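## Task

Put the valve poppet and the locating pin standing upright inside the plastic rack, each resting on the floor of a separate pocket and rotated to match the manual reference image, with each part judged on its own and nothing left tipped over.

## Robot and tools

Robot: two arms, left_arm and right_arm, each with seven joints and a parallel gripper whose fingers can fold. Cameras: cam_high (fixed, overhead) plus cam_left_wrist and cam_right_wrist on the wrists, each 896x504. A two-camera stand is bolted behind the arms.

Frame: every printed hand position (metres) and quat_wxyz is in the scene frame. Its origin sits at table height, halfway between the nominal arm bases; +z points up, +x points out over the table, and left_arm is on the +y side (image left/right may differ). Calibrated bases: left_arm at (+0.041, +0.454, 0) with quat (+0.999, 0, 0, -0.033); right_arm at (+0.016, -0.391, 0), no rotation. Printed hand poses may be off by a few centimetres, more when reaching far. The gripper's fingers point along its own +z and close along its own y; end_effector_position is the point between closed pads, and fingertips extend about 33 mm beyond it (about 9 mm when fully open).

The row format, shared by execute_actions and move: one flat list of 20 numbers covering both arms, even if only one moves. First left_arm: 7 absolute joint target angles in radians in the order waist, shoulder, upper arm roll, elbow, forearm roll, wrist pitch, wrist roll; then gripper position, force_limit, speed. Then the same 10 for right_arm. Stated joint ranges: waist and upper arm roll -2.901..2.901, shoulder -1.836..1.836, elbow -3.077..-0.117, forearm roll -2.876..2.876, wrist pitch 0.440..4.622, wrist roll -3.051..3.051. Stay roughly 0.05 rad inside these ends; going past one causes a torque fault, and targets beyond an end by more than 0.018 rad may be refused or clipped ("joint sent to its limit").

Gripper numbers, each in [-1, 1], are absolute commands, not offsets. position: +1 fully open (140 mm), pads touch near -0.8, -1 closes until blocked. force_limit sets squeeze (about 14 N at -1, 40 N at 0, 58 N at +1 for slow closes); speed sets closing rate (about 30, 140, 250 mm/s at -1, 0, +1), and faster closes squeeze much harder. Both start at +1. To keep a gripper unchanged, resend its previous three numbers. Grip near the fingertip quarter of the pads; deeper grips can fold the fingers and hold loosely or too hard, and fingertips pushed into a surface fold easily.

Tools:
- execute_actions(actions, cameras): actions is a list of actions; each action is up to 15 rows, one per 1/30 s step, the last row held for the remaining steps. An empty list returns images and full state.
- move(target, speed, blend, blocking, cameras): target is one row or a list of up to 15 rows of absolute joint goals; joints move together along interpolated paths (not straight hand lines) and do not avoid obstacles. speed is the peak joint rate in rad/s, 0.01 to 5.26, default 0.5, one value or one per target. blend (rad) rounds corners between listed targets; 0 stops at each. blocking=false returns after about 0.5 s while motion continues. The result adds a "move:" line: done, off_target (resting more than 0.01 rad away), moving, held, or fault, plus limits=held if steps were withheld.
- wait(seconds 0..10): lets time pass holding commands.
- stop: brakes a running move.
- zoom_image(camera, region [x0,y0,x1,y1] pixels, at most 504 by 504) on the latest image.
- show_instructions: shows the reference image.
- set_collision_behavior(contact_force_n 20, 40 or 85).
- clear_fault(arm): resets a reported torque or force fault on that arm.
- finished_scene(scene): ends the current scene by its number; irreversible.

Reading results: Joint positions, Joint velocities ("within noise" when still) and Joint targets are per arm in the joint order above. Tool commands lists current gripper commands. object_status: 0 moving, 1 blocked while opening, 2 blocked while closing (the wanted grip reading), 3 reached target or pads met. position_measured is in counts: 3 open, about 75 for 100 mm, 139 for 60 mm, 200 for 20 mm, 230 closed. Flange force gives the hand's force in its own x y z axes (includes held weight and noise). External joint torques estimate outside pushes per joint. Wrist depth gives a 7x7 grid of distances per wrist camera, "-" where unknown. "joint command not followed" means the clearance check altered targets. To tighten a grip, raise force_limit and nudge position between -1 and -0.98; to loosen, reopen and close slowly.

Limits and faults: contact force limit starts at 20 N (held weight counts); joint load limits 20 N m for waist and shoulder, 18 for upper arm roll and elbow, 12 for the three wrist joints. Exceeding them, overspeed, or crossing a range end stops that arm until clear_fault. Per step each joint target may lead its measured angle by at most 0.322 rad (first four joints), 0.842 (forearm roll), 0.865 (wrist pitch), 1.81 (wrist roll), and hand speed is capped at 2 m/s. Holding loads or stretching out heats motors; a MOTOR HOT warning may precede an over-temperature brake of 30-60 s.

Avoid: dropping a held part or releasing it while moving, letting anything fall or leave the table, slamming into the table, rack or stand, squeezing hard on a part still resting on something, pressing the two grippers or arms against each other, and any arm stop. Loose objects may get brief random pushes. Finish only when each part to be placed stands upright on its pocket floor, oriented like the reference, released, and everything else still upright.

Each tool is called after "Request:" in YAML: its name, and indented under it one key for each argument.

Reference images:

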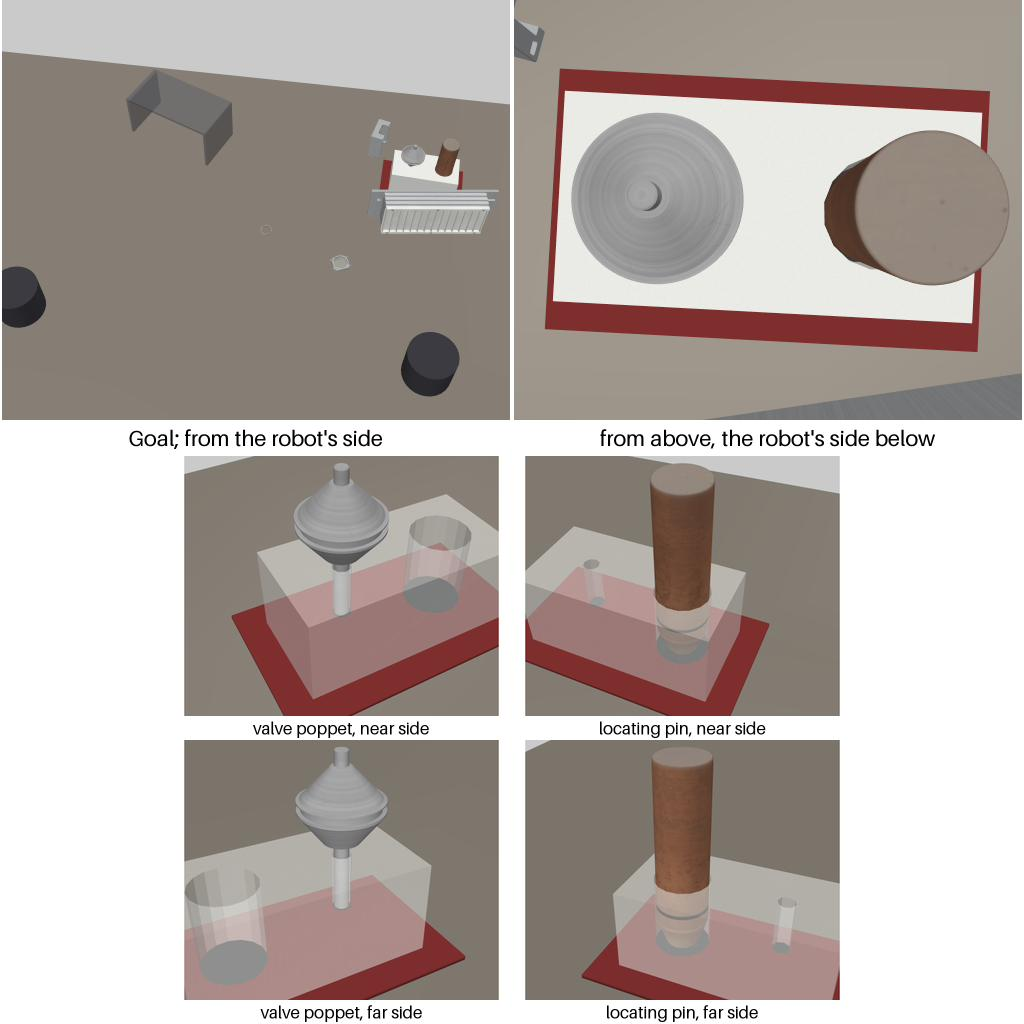

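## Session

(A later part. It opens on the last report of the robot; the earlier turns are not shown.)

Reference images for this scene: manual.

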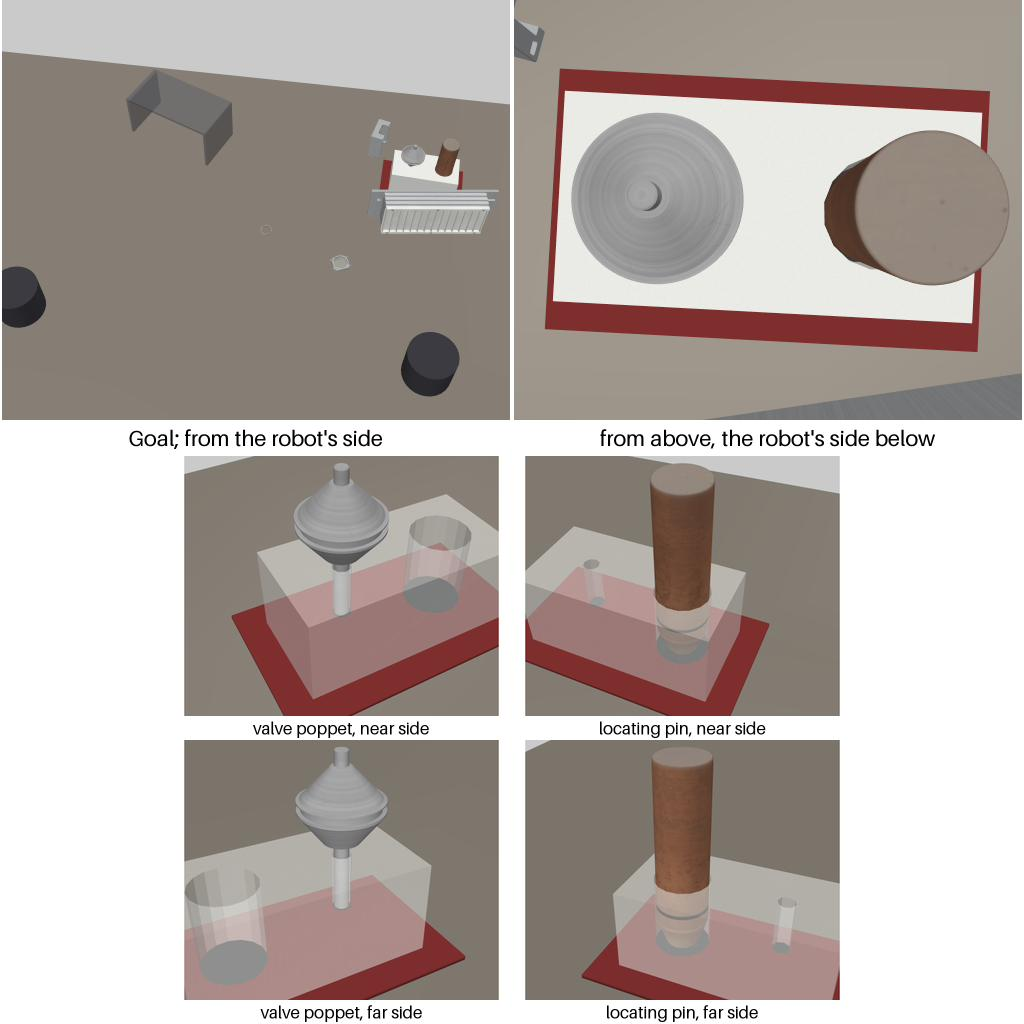

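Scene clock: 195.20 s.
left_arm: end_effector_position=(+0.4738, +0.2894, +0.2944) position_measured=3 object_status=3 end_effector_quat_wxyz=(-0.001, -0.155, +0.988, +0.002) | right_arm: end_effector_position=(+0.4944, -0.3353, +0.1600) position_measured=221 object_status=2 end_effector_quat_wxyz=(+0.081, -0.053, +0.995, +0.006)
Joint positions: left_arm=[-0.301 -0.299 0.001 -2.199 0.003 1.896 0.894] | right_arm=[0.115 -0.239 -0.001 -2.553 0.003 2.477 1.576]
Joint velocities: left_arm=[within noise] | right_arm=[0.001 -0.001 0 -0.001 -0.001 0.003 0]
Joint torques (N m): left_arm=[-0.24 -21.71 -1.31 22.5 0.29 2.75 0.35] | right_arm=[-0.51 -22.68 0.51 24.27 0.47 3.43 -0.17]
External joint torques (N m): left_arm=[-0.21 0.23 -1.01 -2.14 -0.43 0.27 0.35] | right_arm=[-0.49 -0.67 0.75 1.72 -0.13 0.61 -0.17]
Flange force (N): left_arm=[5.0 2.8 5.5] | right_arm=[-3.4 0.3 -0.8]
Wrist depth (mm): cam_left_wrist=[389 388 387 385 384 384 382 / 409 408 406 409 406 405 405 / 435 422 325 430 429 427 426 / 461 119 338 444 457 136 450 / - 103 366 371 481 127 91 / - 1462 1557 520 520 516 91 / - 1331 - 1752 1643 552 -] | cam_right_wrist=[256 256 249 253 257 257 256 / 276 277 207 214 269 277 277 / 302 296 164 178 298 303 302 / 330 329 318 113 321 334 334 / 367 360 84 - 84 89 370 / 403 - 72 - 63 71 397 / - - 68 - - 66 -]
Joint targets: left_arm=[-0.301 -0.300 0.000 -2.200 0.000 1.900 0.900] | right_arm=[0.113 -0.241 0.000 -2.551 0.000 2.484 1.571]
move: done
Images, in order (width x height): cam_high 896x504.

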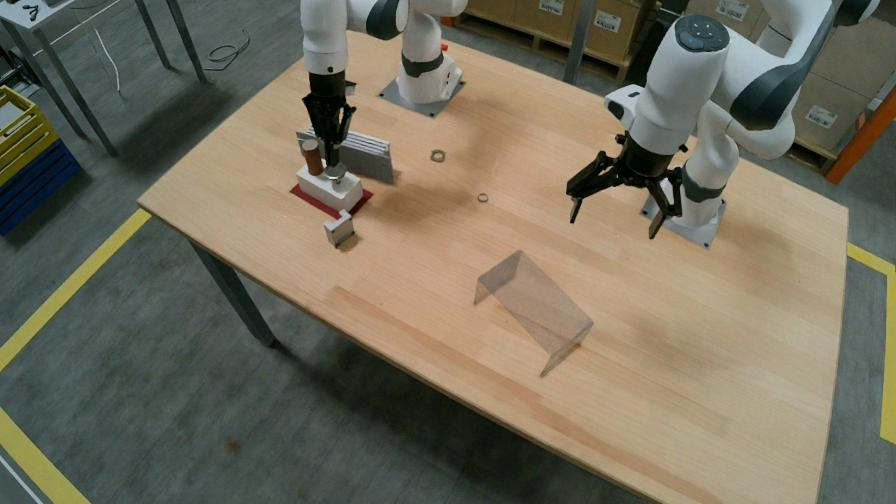

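Request:
move:
  target: [-0.301,-0.3,0,-2.2,0,1.9,0.9,1,0,1,0.1135,-0.2360,0,-2.5543,0,2.4930,1.571,-0.98,0.1,-1]
  speed: 0.02

Request:
move:
  target: [-0.301,-0.3,0,-2.2,0,1.9,0.9,1,0,1,0.1135,-0.2322,0,-2.5566,0,2.4989,1.571,-0.98,0.1,-1]
  speed: 0.02

Request:
move:
  target: [-0.301,-0.3,0,-2.2,0,1.9,0.9,1,0,1,0.1135,-0.2284,0,-2.5588,0,2.5048,1.571,-0.98,0.1,-1]
  speed: 0.02
  cameras: ["cam_high"]

Request:
zoom_image:
  camera: "cam_high"
  region: [300, 130, 370, 200]

Scene clock: 196.90 s.
left_arm: end_effector_position=(+0.4738, +0.2894, +0.2944) position_measured=3 object_status=3 end_effector_quat_wxyz=(-0.001, -0.155, +0.988, +0.002) | right_arm: end_effector_position=(+0.4945, -0.3353, +0.1571) position_measured=221 object_status=2 end_effector_quat_wxyz=(+0.081, -0.053, +0.995, +0.006)
Joint positions: left_arm=[-0.301 -0.299 0.001 -2.199 0.003 1.896 0.894] | right_arm=[0.115 -0.234 -0.001 -2.557 0.003 2.485 1.576]
Joint velocities: left_arm=[within noise] | right_arm=[0 0.002 0 -0.001 0.001 0.004 0.001]
Joint torques (N m): left_arm=[-0.2 -21.75 -1.36 22.54 0.28 2.73 0.27] | right_arm=[-0.51 -22.73 0.45 24.03 0.45 3.51 -0.2]
External joint torques (N m): left_arm=[-0.11 0.27 -0.98 -2.16 -0.44 0.25 0.27] | right_arm=[-0.58 -0.72 0.59 1.64 -0.14 0.71 -0.2]
Flange force (N): left_arm=[4.9 2.7 5.5] | right_arm=[-3.0 0.0 -0.6]
Wrist depth (mm): cam_left_wrist=[389 387 388 387 386 386 383 / 409 408 405 407 405 407 405 / 431 426 328 429 429 429 429 / 459 119 339 442 456 136 445 / - 103 365 371 483 126 91 / - 1480 1557 521 518 516 91 / - 1362 1444 1655 1621 553 -] | cam_right_wrist=[253 254 247 251 255 255 254 / 274 275 205 212 267 275 275 / 299 289 151 177 295 300 301 / 327 328 315 114 319 330 331 / 362 357 84 - 84 89 367 / 398 - 72 - 63 71 395 / - - 68 - - 65 -]
Joint targets: left_arm=[-0.301 -0.300 0.000 -2.200 0.000 1.900 0.900] | right_arm=[0.113 -0.236 0.000 -2.554 0.000 2.493 1.571]
move: done

Scene clock: 197.60 s.
left_arm: end_effector_position=(+0.4738, +0.2894, +0.2944) position_measured=3 object_status=3 end_effector_quat_wxyz=(-0.001, -0.155, +0.988, +0.002) | right_arm: end_effector_position=(+0.4945, -0.3353, +0.1551) position_measured=221 object_status=2 end_effector_quat_wxyz=(+0.081, -0.053, +0.995, +0.006)
Joint positions: left_arm=[-0.301 -0.299 0.001 -2.199 0.003 1.896 0.894] | right_arm=[0.115 -0.23 -0.001 -2.559 0.003 2.491 1.576]
Joint velocities: left_arm=[within noise] | right_arm=[-0.001 0.001 0 0 0 0.003 0]
Joint torques (N m): left_arm=[-0.28 -21.73 -1.32 22.52 0.28 2.76 0.33] | right_arm=[-0.53 -22.68 0.48 24.05 0.46 3.61 -0.22]
External joint torques (N m): left_arm=[-0.19 0.23 -0.95 -2.14 -0.43 0.29 0.33] | right_arm=[-0.55 -0.67 0.67 1.75 -0.13 0.8 -0.21]
Flange force (N): left_arm=[4.9 2.8 5.6] | right_arm=[-3.4 0.1 -0.2]
Wrist depth (mm): cam_left_wrist=[386 390 387 386 387 384 384 / 409 410 405 407 407 405 405 / 432 420 326 427 425 429 429 / 456 119 338 445 456 136 445 / - 103 365 370 485 126 91 / - 1508 1568 521 516 514 91 / - 1393 1518 1752 1690 549 -] | cam_right_wrist=[251 251 245 249 252 252 253 / 271 271 205 211 264 273 274 / 296 285 164 179 292 298 297 / 324 326 150 114 315 328 329 / 359 354 84 - 84 89 362 / 395 - 72 - 63 71 389 / - - 68 - - 66 -]
Joint targets: left_arm=[-0.301 -0.300 0.000 -2.200 0.000 1.900 0.900] | right_arm=[0.113 -0.232 0.000 -2.557 0.000 2.499 1.571]
move: done

Scene clock: 198.30 s.
left_arm: end_effector_position=(+0.4738, +0.2894, +0.2944) position_measured=3 object_status=3 end_effector_quat_wxyz=(-0.001, -0.155, +0.988, +0.002) | right_arm: end_effector_position=(+0.4946, -0.3352, +0.1532) position_measured=221 object_status=2 end_effector_quat_wxyz=(+0.081, -0.053, +0.995, +0.006)
Joint positions: left_arm=[-0.301 -0.299 0.001 -2.199 0.003 1.896 0.894] | right_arm=[0.115 -0.226 -0.001 -2.561 0.003 2.497 1.576]
Joint velocities: left_arm=[within noise] | right_arm=[0.001 0 0.001 0 0.001 0.003 -0.001]
Joint torques (N m): left_arm=[-0.24 -21.7 -1.32 22.51 0.26 2.74 0.28] | right_arm=[-0.54 -22.68 0.39 23.89 0.44 3.47 -0.21]
External joint torques (N m): left_arm=[-0.26 0.09 -1.08 -2.01 -0.46 0.29 0.28] | right_arm=[-0.56 -0.47 0.57 1.51 -0.15 0.64 -0.2]
Flange force (N): left_arm=[5.2 2.6 5.2] | right_arm=[-3.3 -0.1 -0.1]
Wrist depth (mm): cam_left_wrist=[389 390 387 386 387 384 384 / 412 409 403 405 404 405 403 / 434 421 328 428 429 429 427 / 460 119 340 445 456 135 448 / - 103 365 369 484 126 91 / - 1489 1578 518 519 518 91 / - 1228 1222 1610 1655 552 -] | cam_right_wrist=[249 250 243 246 250 251 251 / 270 270 203 208 263 271 272 / 293 284 164 178 289 296 295 / 321 317 148 109 312 326 325 / 357 352 84 - 84 89 362 / 393 - 72 - 63 71 388 / - - 68 - - 66 -]
Joint targets: left_arm=[-0.301 -0.300 0.000 -2.200 0.000 1.900 0.900] | right_arm=[0.113 -0.228 0.000 -2.559 0.000 2.505 1.571]
move: done
Images, in order (width x height): cam_high 896x504.

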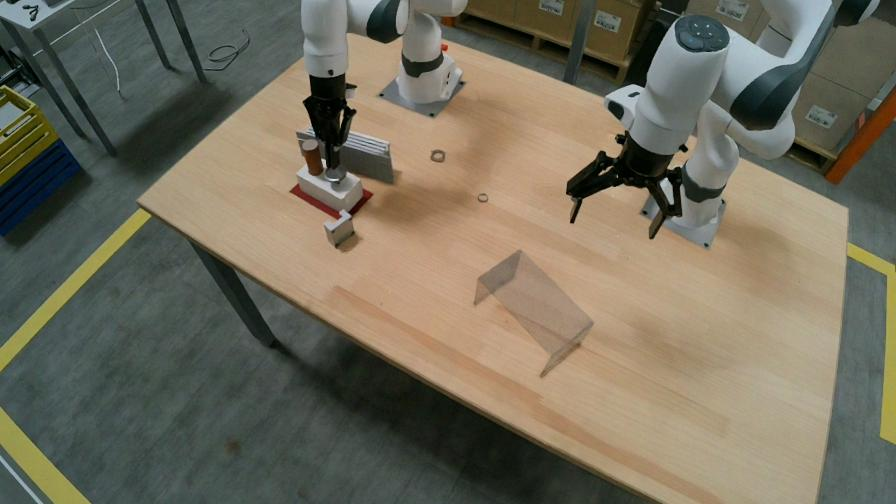

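Scaled by 7.200 from the camera's 896x504 image, which has a finer 1280x720 frame.

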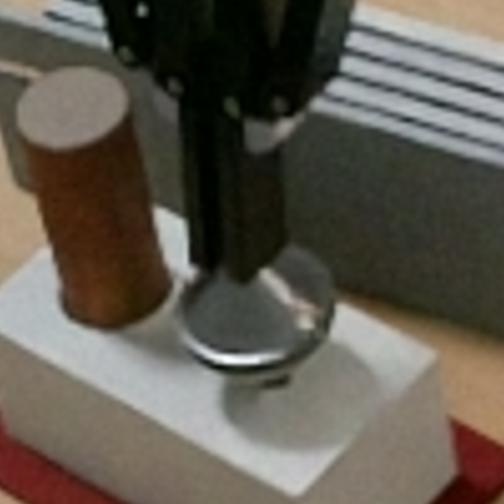

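Request:
move:
  target: [-0.301,-0.3,0,-2.2,0,1.9,0.9,1,0,1,0.1135,-0.2246,0,-2.5610,0,2.5107,1.571,-0.98,0.1,-1]
  speed: 0.02

Request:
move:
  target: [-0.301,-0.3,0,-2.2,0,1.9,0.9,1,0,1,0.1135,-0.2208,0,-2.5631,0,2.5166,1.571,-0.98,0.1,-1]
  speed: 0.02
  cameras: ["cam_high"]

Request:
zoom_image:
  camera: "cam_high"
  region: [300, 130, 370, 200]

Scene clock: 199.60 s.
left_arm: end_effector_position=(+0.4738, +0.2894, +0.2944) position_measured=3 object_status=3 end_effector_quat_wxyz=(-0.001, -0.155, +0.988, +0.002) | right_arm: end_effector_position=(+0.4960, -0.3350, +0.1529) position_measured=221 object_status=2 end_effector_quat_wxyz=(+0.083, -0.053, +0.995, +0.006)
Joint positions: left_arm=[-0.301 -0.299 0.001 -2.199 0.003 1.896 0.894] | right_arm=[0.115 -0.224 0 -2.562 0.003 2.504 1.576]
Joint velocities: left_arm=[within noise] | right_arm=[-0.001 -0.001 0 0 0 0.003 -0.001]
Joint torques (N m): left_arm=[-0.28 -21.7 -1.22 22.5 0.26 2.74 0.3] | right_arm=[-0.64 -21.68 0.26 22.89 0.41 3.31 -0.18]
External joint torques (N m): left_arm=[-0.27 0.12 -0.94 -2.08 -0.46 0.28 0.3] | right_arm=[-0.66 0.53 0.43 0.6 -0.18 0.48 -0.18]
Flange force (N): left_arm=[5.1 2.8 5.4] | right_arm=[-3.1 -0.3 2.3]
Wrist depth (mm): cam_left_wrist=[390 389 387 386 385 384 384 / 412 409 405 406 407 405 405 / 432 422 329 427 429 426 427 / 460 119 336 444 455 136 446 / - 103 484 473 486 127 91 / - 1527 1589 520 516 515 91 / - 1393 - 1537 1632 553 -] | cam_right_wrist=[249 249 241 248 251 250 251 / 270 270 200 205 266 270 273 / 294 285 152 177 296 295 297 / 323 318 313 113 313 326 326 / 359 353 84 - 84 89 361 / 395 - 72 - 63 71 391 / - - 68 - - 66 -]
Joint targets: left_arm=[-0.301 -0.300 0.000 -2.200 0.000 1.900 0.900] | right_arm=[0.113 -0.225 0.000 -2.561 0.000 2.511 1.571]
move: done

Scene clock: 200.30 s.
left_arm: end_effector_position=(+0.4738, +0.2894, +0.2944) position_measured=3 object_status=3 end_effector_quat_wxyz=(-0.001, -0.155, +0.988, +0.002) | right_arm: end_effector_position=(+0.4968, -0.3347, +0.1526) position_measured=221 object_status=2 end_effector_quat_wxyz=(+0.085, -0.053, +0.995, +0.006)
Joint positions: left_arm=[-0.301 -0.299 0.001 -2.199 0.003 1.896 0.894] | right_arm=[0.115 -0.223 0 -2.563 0.003 2.509 1.576]
Joint torques (N m): left_arm=[-0.22 -21.74 -1.27 22.52 0.28 2.74 0.31] | right_arm=[-0.89 -20.27 0 22.26 0.35 3.55 -0.19]
External joint torques (N m): left_arm=[-0.23 0.05 -1.02 -2.03 -0.44 0.28 0.31] | right_arm=[-0.82 2.07 0.29 -0.09 -0.24 0.71 -0.18]
Flange force (N): left_arm=[5.2 2.8 5.3] | right_arm=[-4.8 -0.6 6.9]
Wrist depth (mm): cam_left_wrist=[389 389 387 387 386 386 387 / 410 411 406 407 407 407 405 / 432 423 327 432 428 428 428 / 461 119 338 448 456 135 448 / - 103 365 479 487 127 91 / - 1508 1527 523 512 519 91 / - 1346 - 1655 1655 552 -] | cam_right_wrist=[248 249 240 246 250 251 250 / 269 270 199 207 266 271 271 / 293 284 153 177 296 294 296 / 323 324 312 114 311 325 325 / 360 352 84 - 84 89 362 / 394 - 72 - 63 71 391 / - - 68 - - 66 -]
Joint targets: left_arm=[-0.301 -0.300 0.000 -2.200 0.000 1.900 0.900] | right_arm=[0.113 -0.221 0.000 -2.563 0.000 2.517 1.571]
move: done
Images, in order (width x height): cam_high 896x504.

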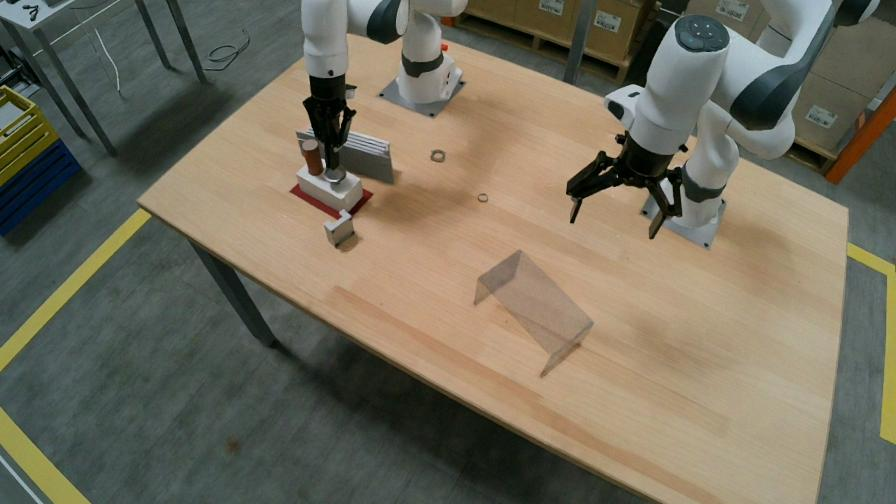

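Scaled by 7.200 from the camera's 896x504 image, which has a finer 1280x720 frame.

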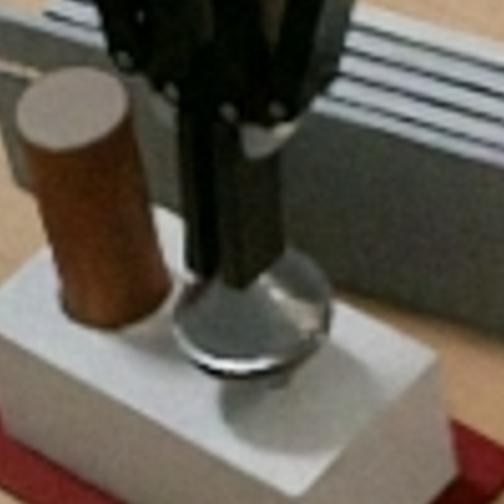

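Request:
move:
  target:
    - [-0.301,-0.3,0,-2.2,0,1.9,0.9,1,0,1,0.1135,-0.2270,0,-2.5597,0,2.5070,1.571,-0.98,0.1,-1]
    - [-0.301,-0.3,0,-2.2,0,1.9,0.9,1,0,1,0.1135,-0.2270,0,-2.5597,0,2.5070,1.571,-0.6,0,-1]
  speed: 0.03
  cameras: ["cam_high","cam_right_wrist"]

Request:
zoom_image:
  camera: "cam_high"
  region: [300, 130, 370, 200]

Request:
zoom_image:
  camera: "cam_right_wrist"
  region: [370, 100, 580, 300]

Scene clock: 202.30 s.
left_arm: end_effector_position=(+0.4738, +0.2894, +0.2944) position_measured=3 object_status=3 end_effector_quat_wxyz=(-0.001, -0.155, +0.988, +0.002) | right_arm: end_effector_position=(+0.4971, -0.3347, +0.1540) position_measured=205 object_status=0 end_effector_quat_wxyz=(+0.085, -0.053, +0.995, +0.006)
Joint positions: left_arm=[-0.301 -0.299 0.001 -2.199 0.003 1.896 0.894] | right_arm=[0.115 -0.225 0 -2.562 0.003 2.507 1.576]
Joint torques (N m): left_arm=[-0.23 -21.71 -1.25 22.52 0.31 2.75 0.32] | right_arm=[-0.57 -21.79 0.27 22.65 0.45 2.71 -0.19]
External joint torques (N m): left_arm=[-0.22 0.06 -0.97 -2.01 -0.41 0.29 0.32] | right_arm=[-0.58 0.3 0.47 0.39 -0.14 -0.11 -0.19]
Flange force (N): left_arm=[5.1 2.8 5.2] | right_arm=[-2.2 -0.2 0.2]
Wrist depth (mm): cam_left_wrist=[389 389 386 386 381 384 383 / 407 410 405 404 404 408 405 / 434 422 326 432 428 428 426 / 457 119 339 444 453 136 448 / - 103 366 370 483 127 91 / - 1518 1578 518 514 515 91 / - 1324 - 1678 1678 552 -] | cam_right_wrist=[249 250 241 247 252 250 251 / 270 270 201 208 267 272 272 / 294 286 153 178 292 297 295 / 326 324 314 132 311 326 326 / 362 354 83 89 83 85 363 / 396 63 72 - - 65 392 / - - 68 - - 65 -]
Joint targets: left_arm=[-0.301 -0.300 0.000 -2.200 0.000 1.900 0.900] | right_arm=[0.113 -0.227 0.000 -2.560 0.000 2.507 1.571]
move: done
Images, in order (width x height): cam_high 896x504, cam_right_wrist 896x504.

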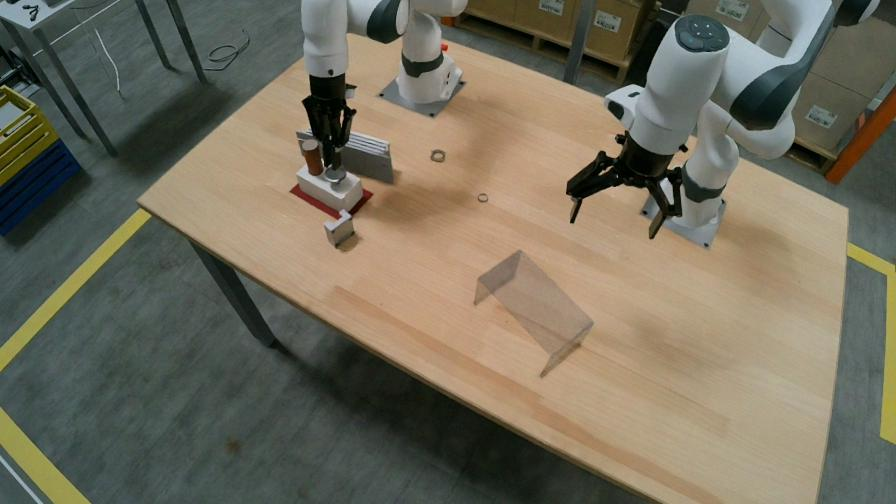

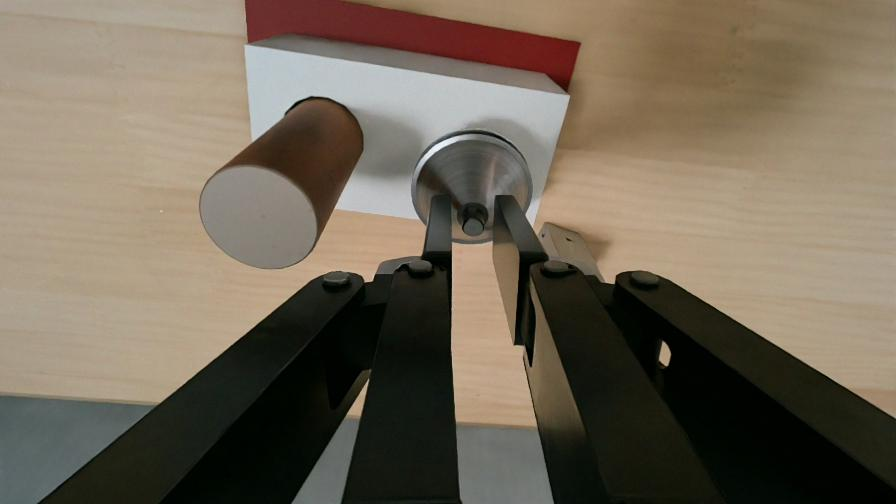

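Scaled by 7.200 from the camera's 896x504 image, which has a finer 1280x720 frame.

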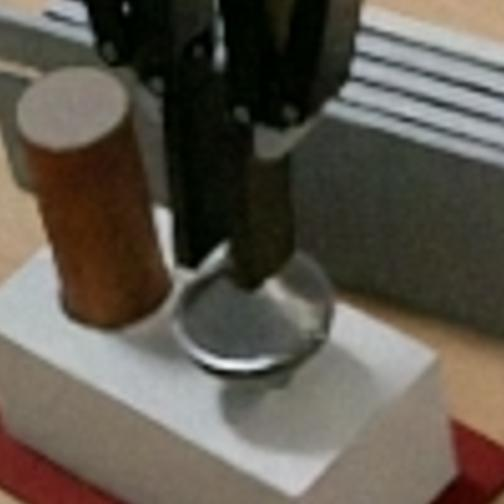

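Scaled by 2.400 from the camera's 896x504 image, which has a finer 1280x720 frame.

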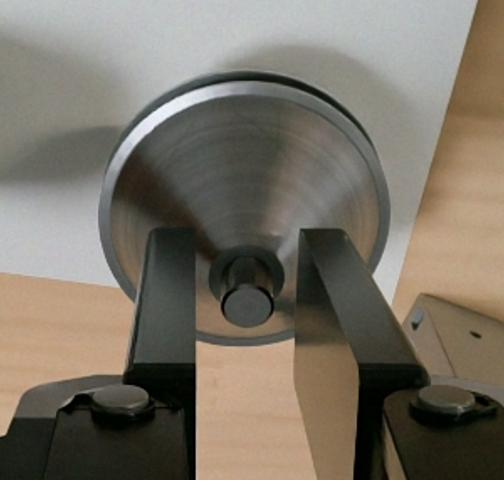

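Request:
move:
  target:
    - [-0.301,-0.3,0,-2.2,0,1.9,0.9,1,0,1,0.1135,-0.2804,0,-2.5208,0,2.4149,1.571,-0.6,0,-1]
    - [-0.301,-0.3,0,-2.2,0,1.9,0.9,1,0,1,0.1135,-0.35,0,-2.45,0,2.3,1.571,-0.6,0,-1]
    - [-0.301,-0.3,0,-2.2,0,1.9,0.9,1,0,1,0.419,-0.4417,0,-2.1884,0,1.7467,1.99,-0.6,0,-1]
  speed: [0.08,0.15,0.4]
  blend: [0.02,0.05,0]
  cameras: ["cam_high","cam_right_wrist"]

Request:
zoom_image:
  camera: "cam_high"
  region: [300, 130, 370, 200]

Request:
zoom_image:
  camera: "cam_right_wrist"
  region: [200, 120, 500, 320]

Scene clock: 207.30 s.
left_arm: end_effector_position=(+0.4738, +0.2894, +0.2944) position_measured=3 object_status=3 end_effector_quat_wxyz=(-0.001, -0.155, +0.988, +0.002) | right_arm: end_effector_position=(+0.3993, -0.2193, +0.3487) position_measured=205 object_status=3 end_effector_quat_wxyz=(+0.000, -0.003, +1.000, +0.001)
Joint positions: left_arm=[-0.301 -0.299 0.001 -2.199 0.003 1.896 0.894] | right_arm=[0.417 -0.442 0.001 -2.19 0.003 1.749 1.983]
Joint velocities: left_arm=[within noise] | right_arm=[0 -0.001 -0.001 0 0 -0.001 0.005]
Joint torques (N m): left_arm=[-0.21 -21.67 -1.31 22.51 0.27 2.77 0.32] | right_arm=[0.37 -15.97 -0.19 24.65 0.72 2.18 0.28]
External joint torques (N m): left_arm=[-0.25 0.22 -1.08 -2.07 -0.45 0.31 0.32] | right_arm=[0.31 0.76 0.17 0.22 -0.13 -0.24 0.28]
Flange force (N): left_arm=[4.9 2.5 5.5] | right_arm=[-2.2 1.9 -1.3]
Wrist depth (mm): cam_left_wrist=[391 389 385 387 384 387 385 / 411 410 405 405 406 410 404 / 429 425 328 430 431 429 426 / 459 119 338 445 454 135 447 / - 103 365 371 486 126 91 / - 1508 1527 520 518 517 91 / - - 1377 1655 1655 554 -] | cam_right_wrist=[431 429 433 436 434 436 436 / 455 378 375 450 463 460 461 / 481 484 482 484 487 491 487 / 510 511 411 108 509 511 460 / 551 539 83 - 83 85 - / 580 63 72 - - 65 66 / - - 68 - - 65 -]
Joint targets: left_arm=[-0.301 -0.300 0.000 -2.200 0.000 1.900 0.900] | right_arm=[0.419 -0.442 0.000 -2.188 0.000 1.747 1.990]
move: done
Images, in order (width x height): cam_high 896x504, cam_right_wrist 896x504.

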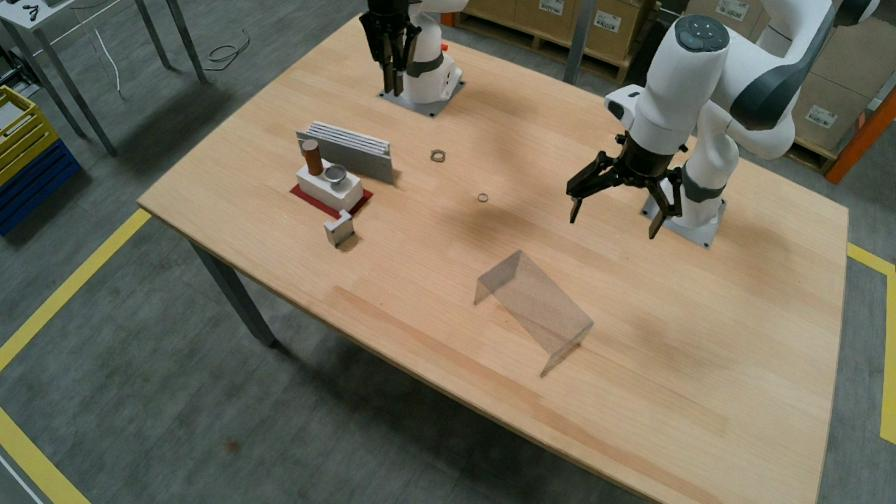

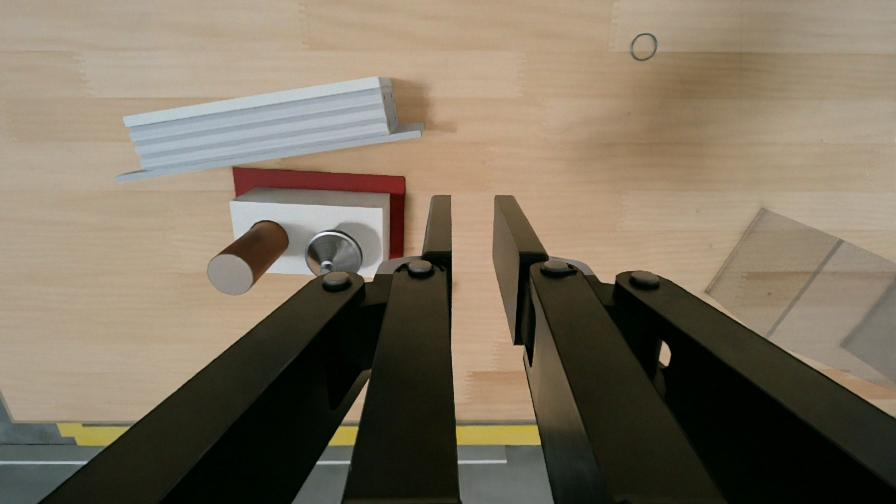

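Scaled by 7.200 from the camera's 896x504 image, which has a finer 1280x720 frame.

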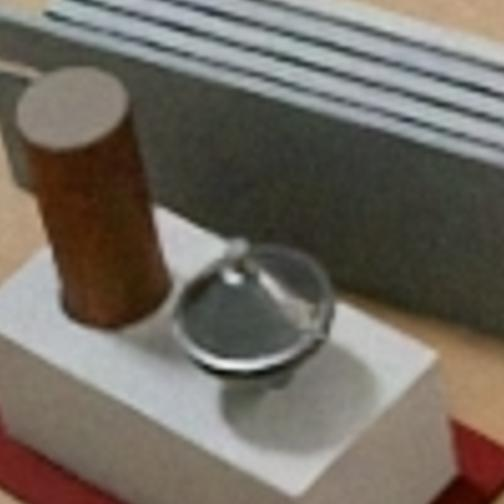

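Scaled by 1.680 from the camera's 896x504 image, which has a finer 1280x720 frame.

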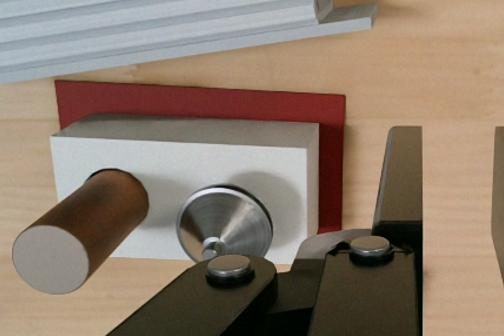

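Request:
finished_scene:
  scene: 2

The scene is finished: the task was done.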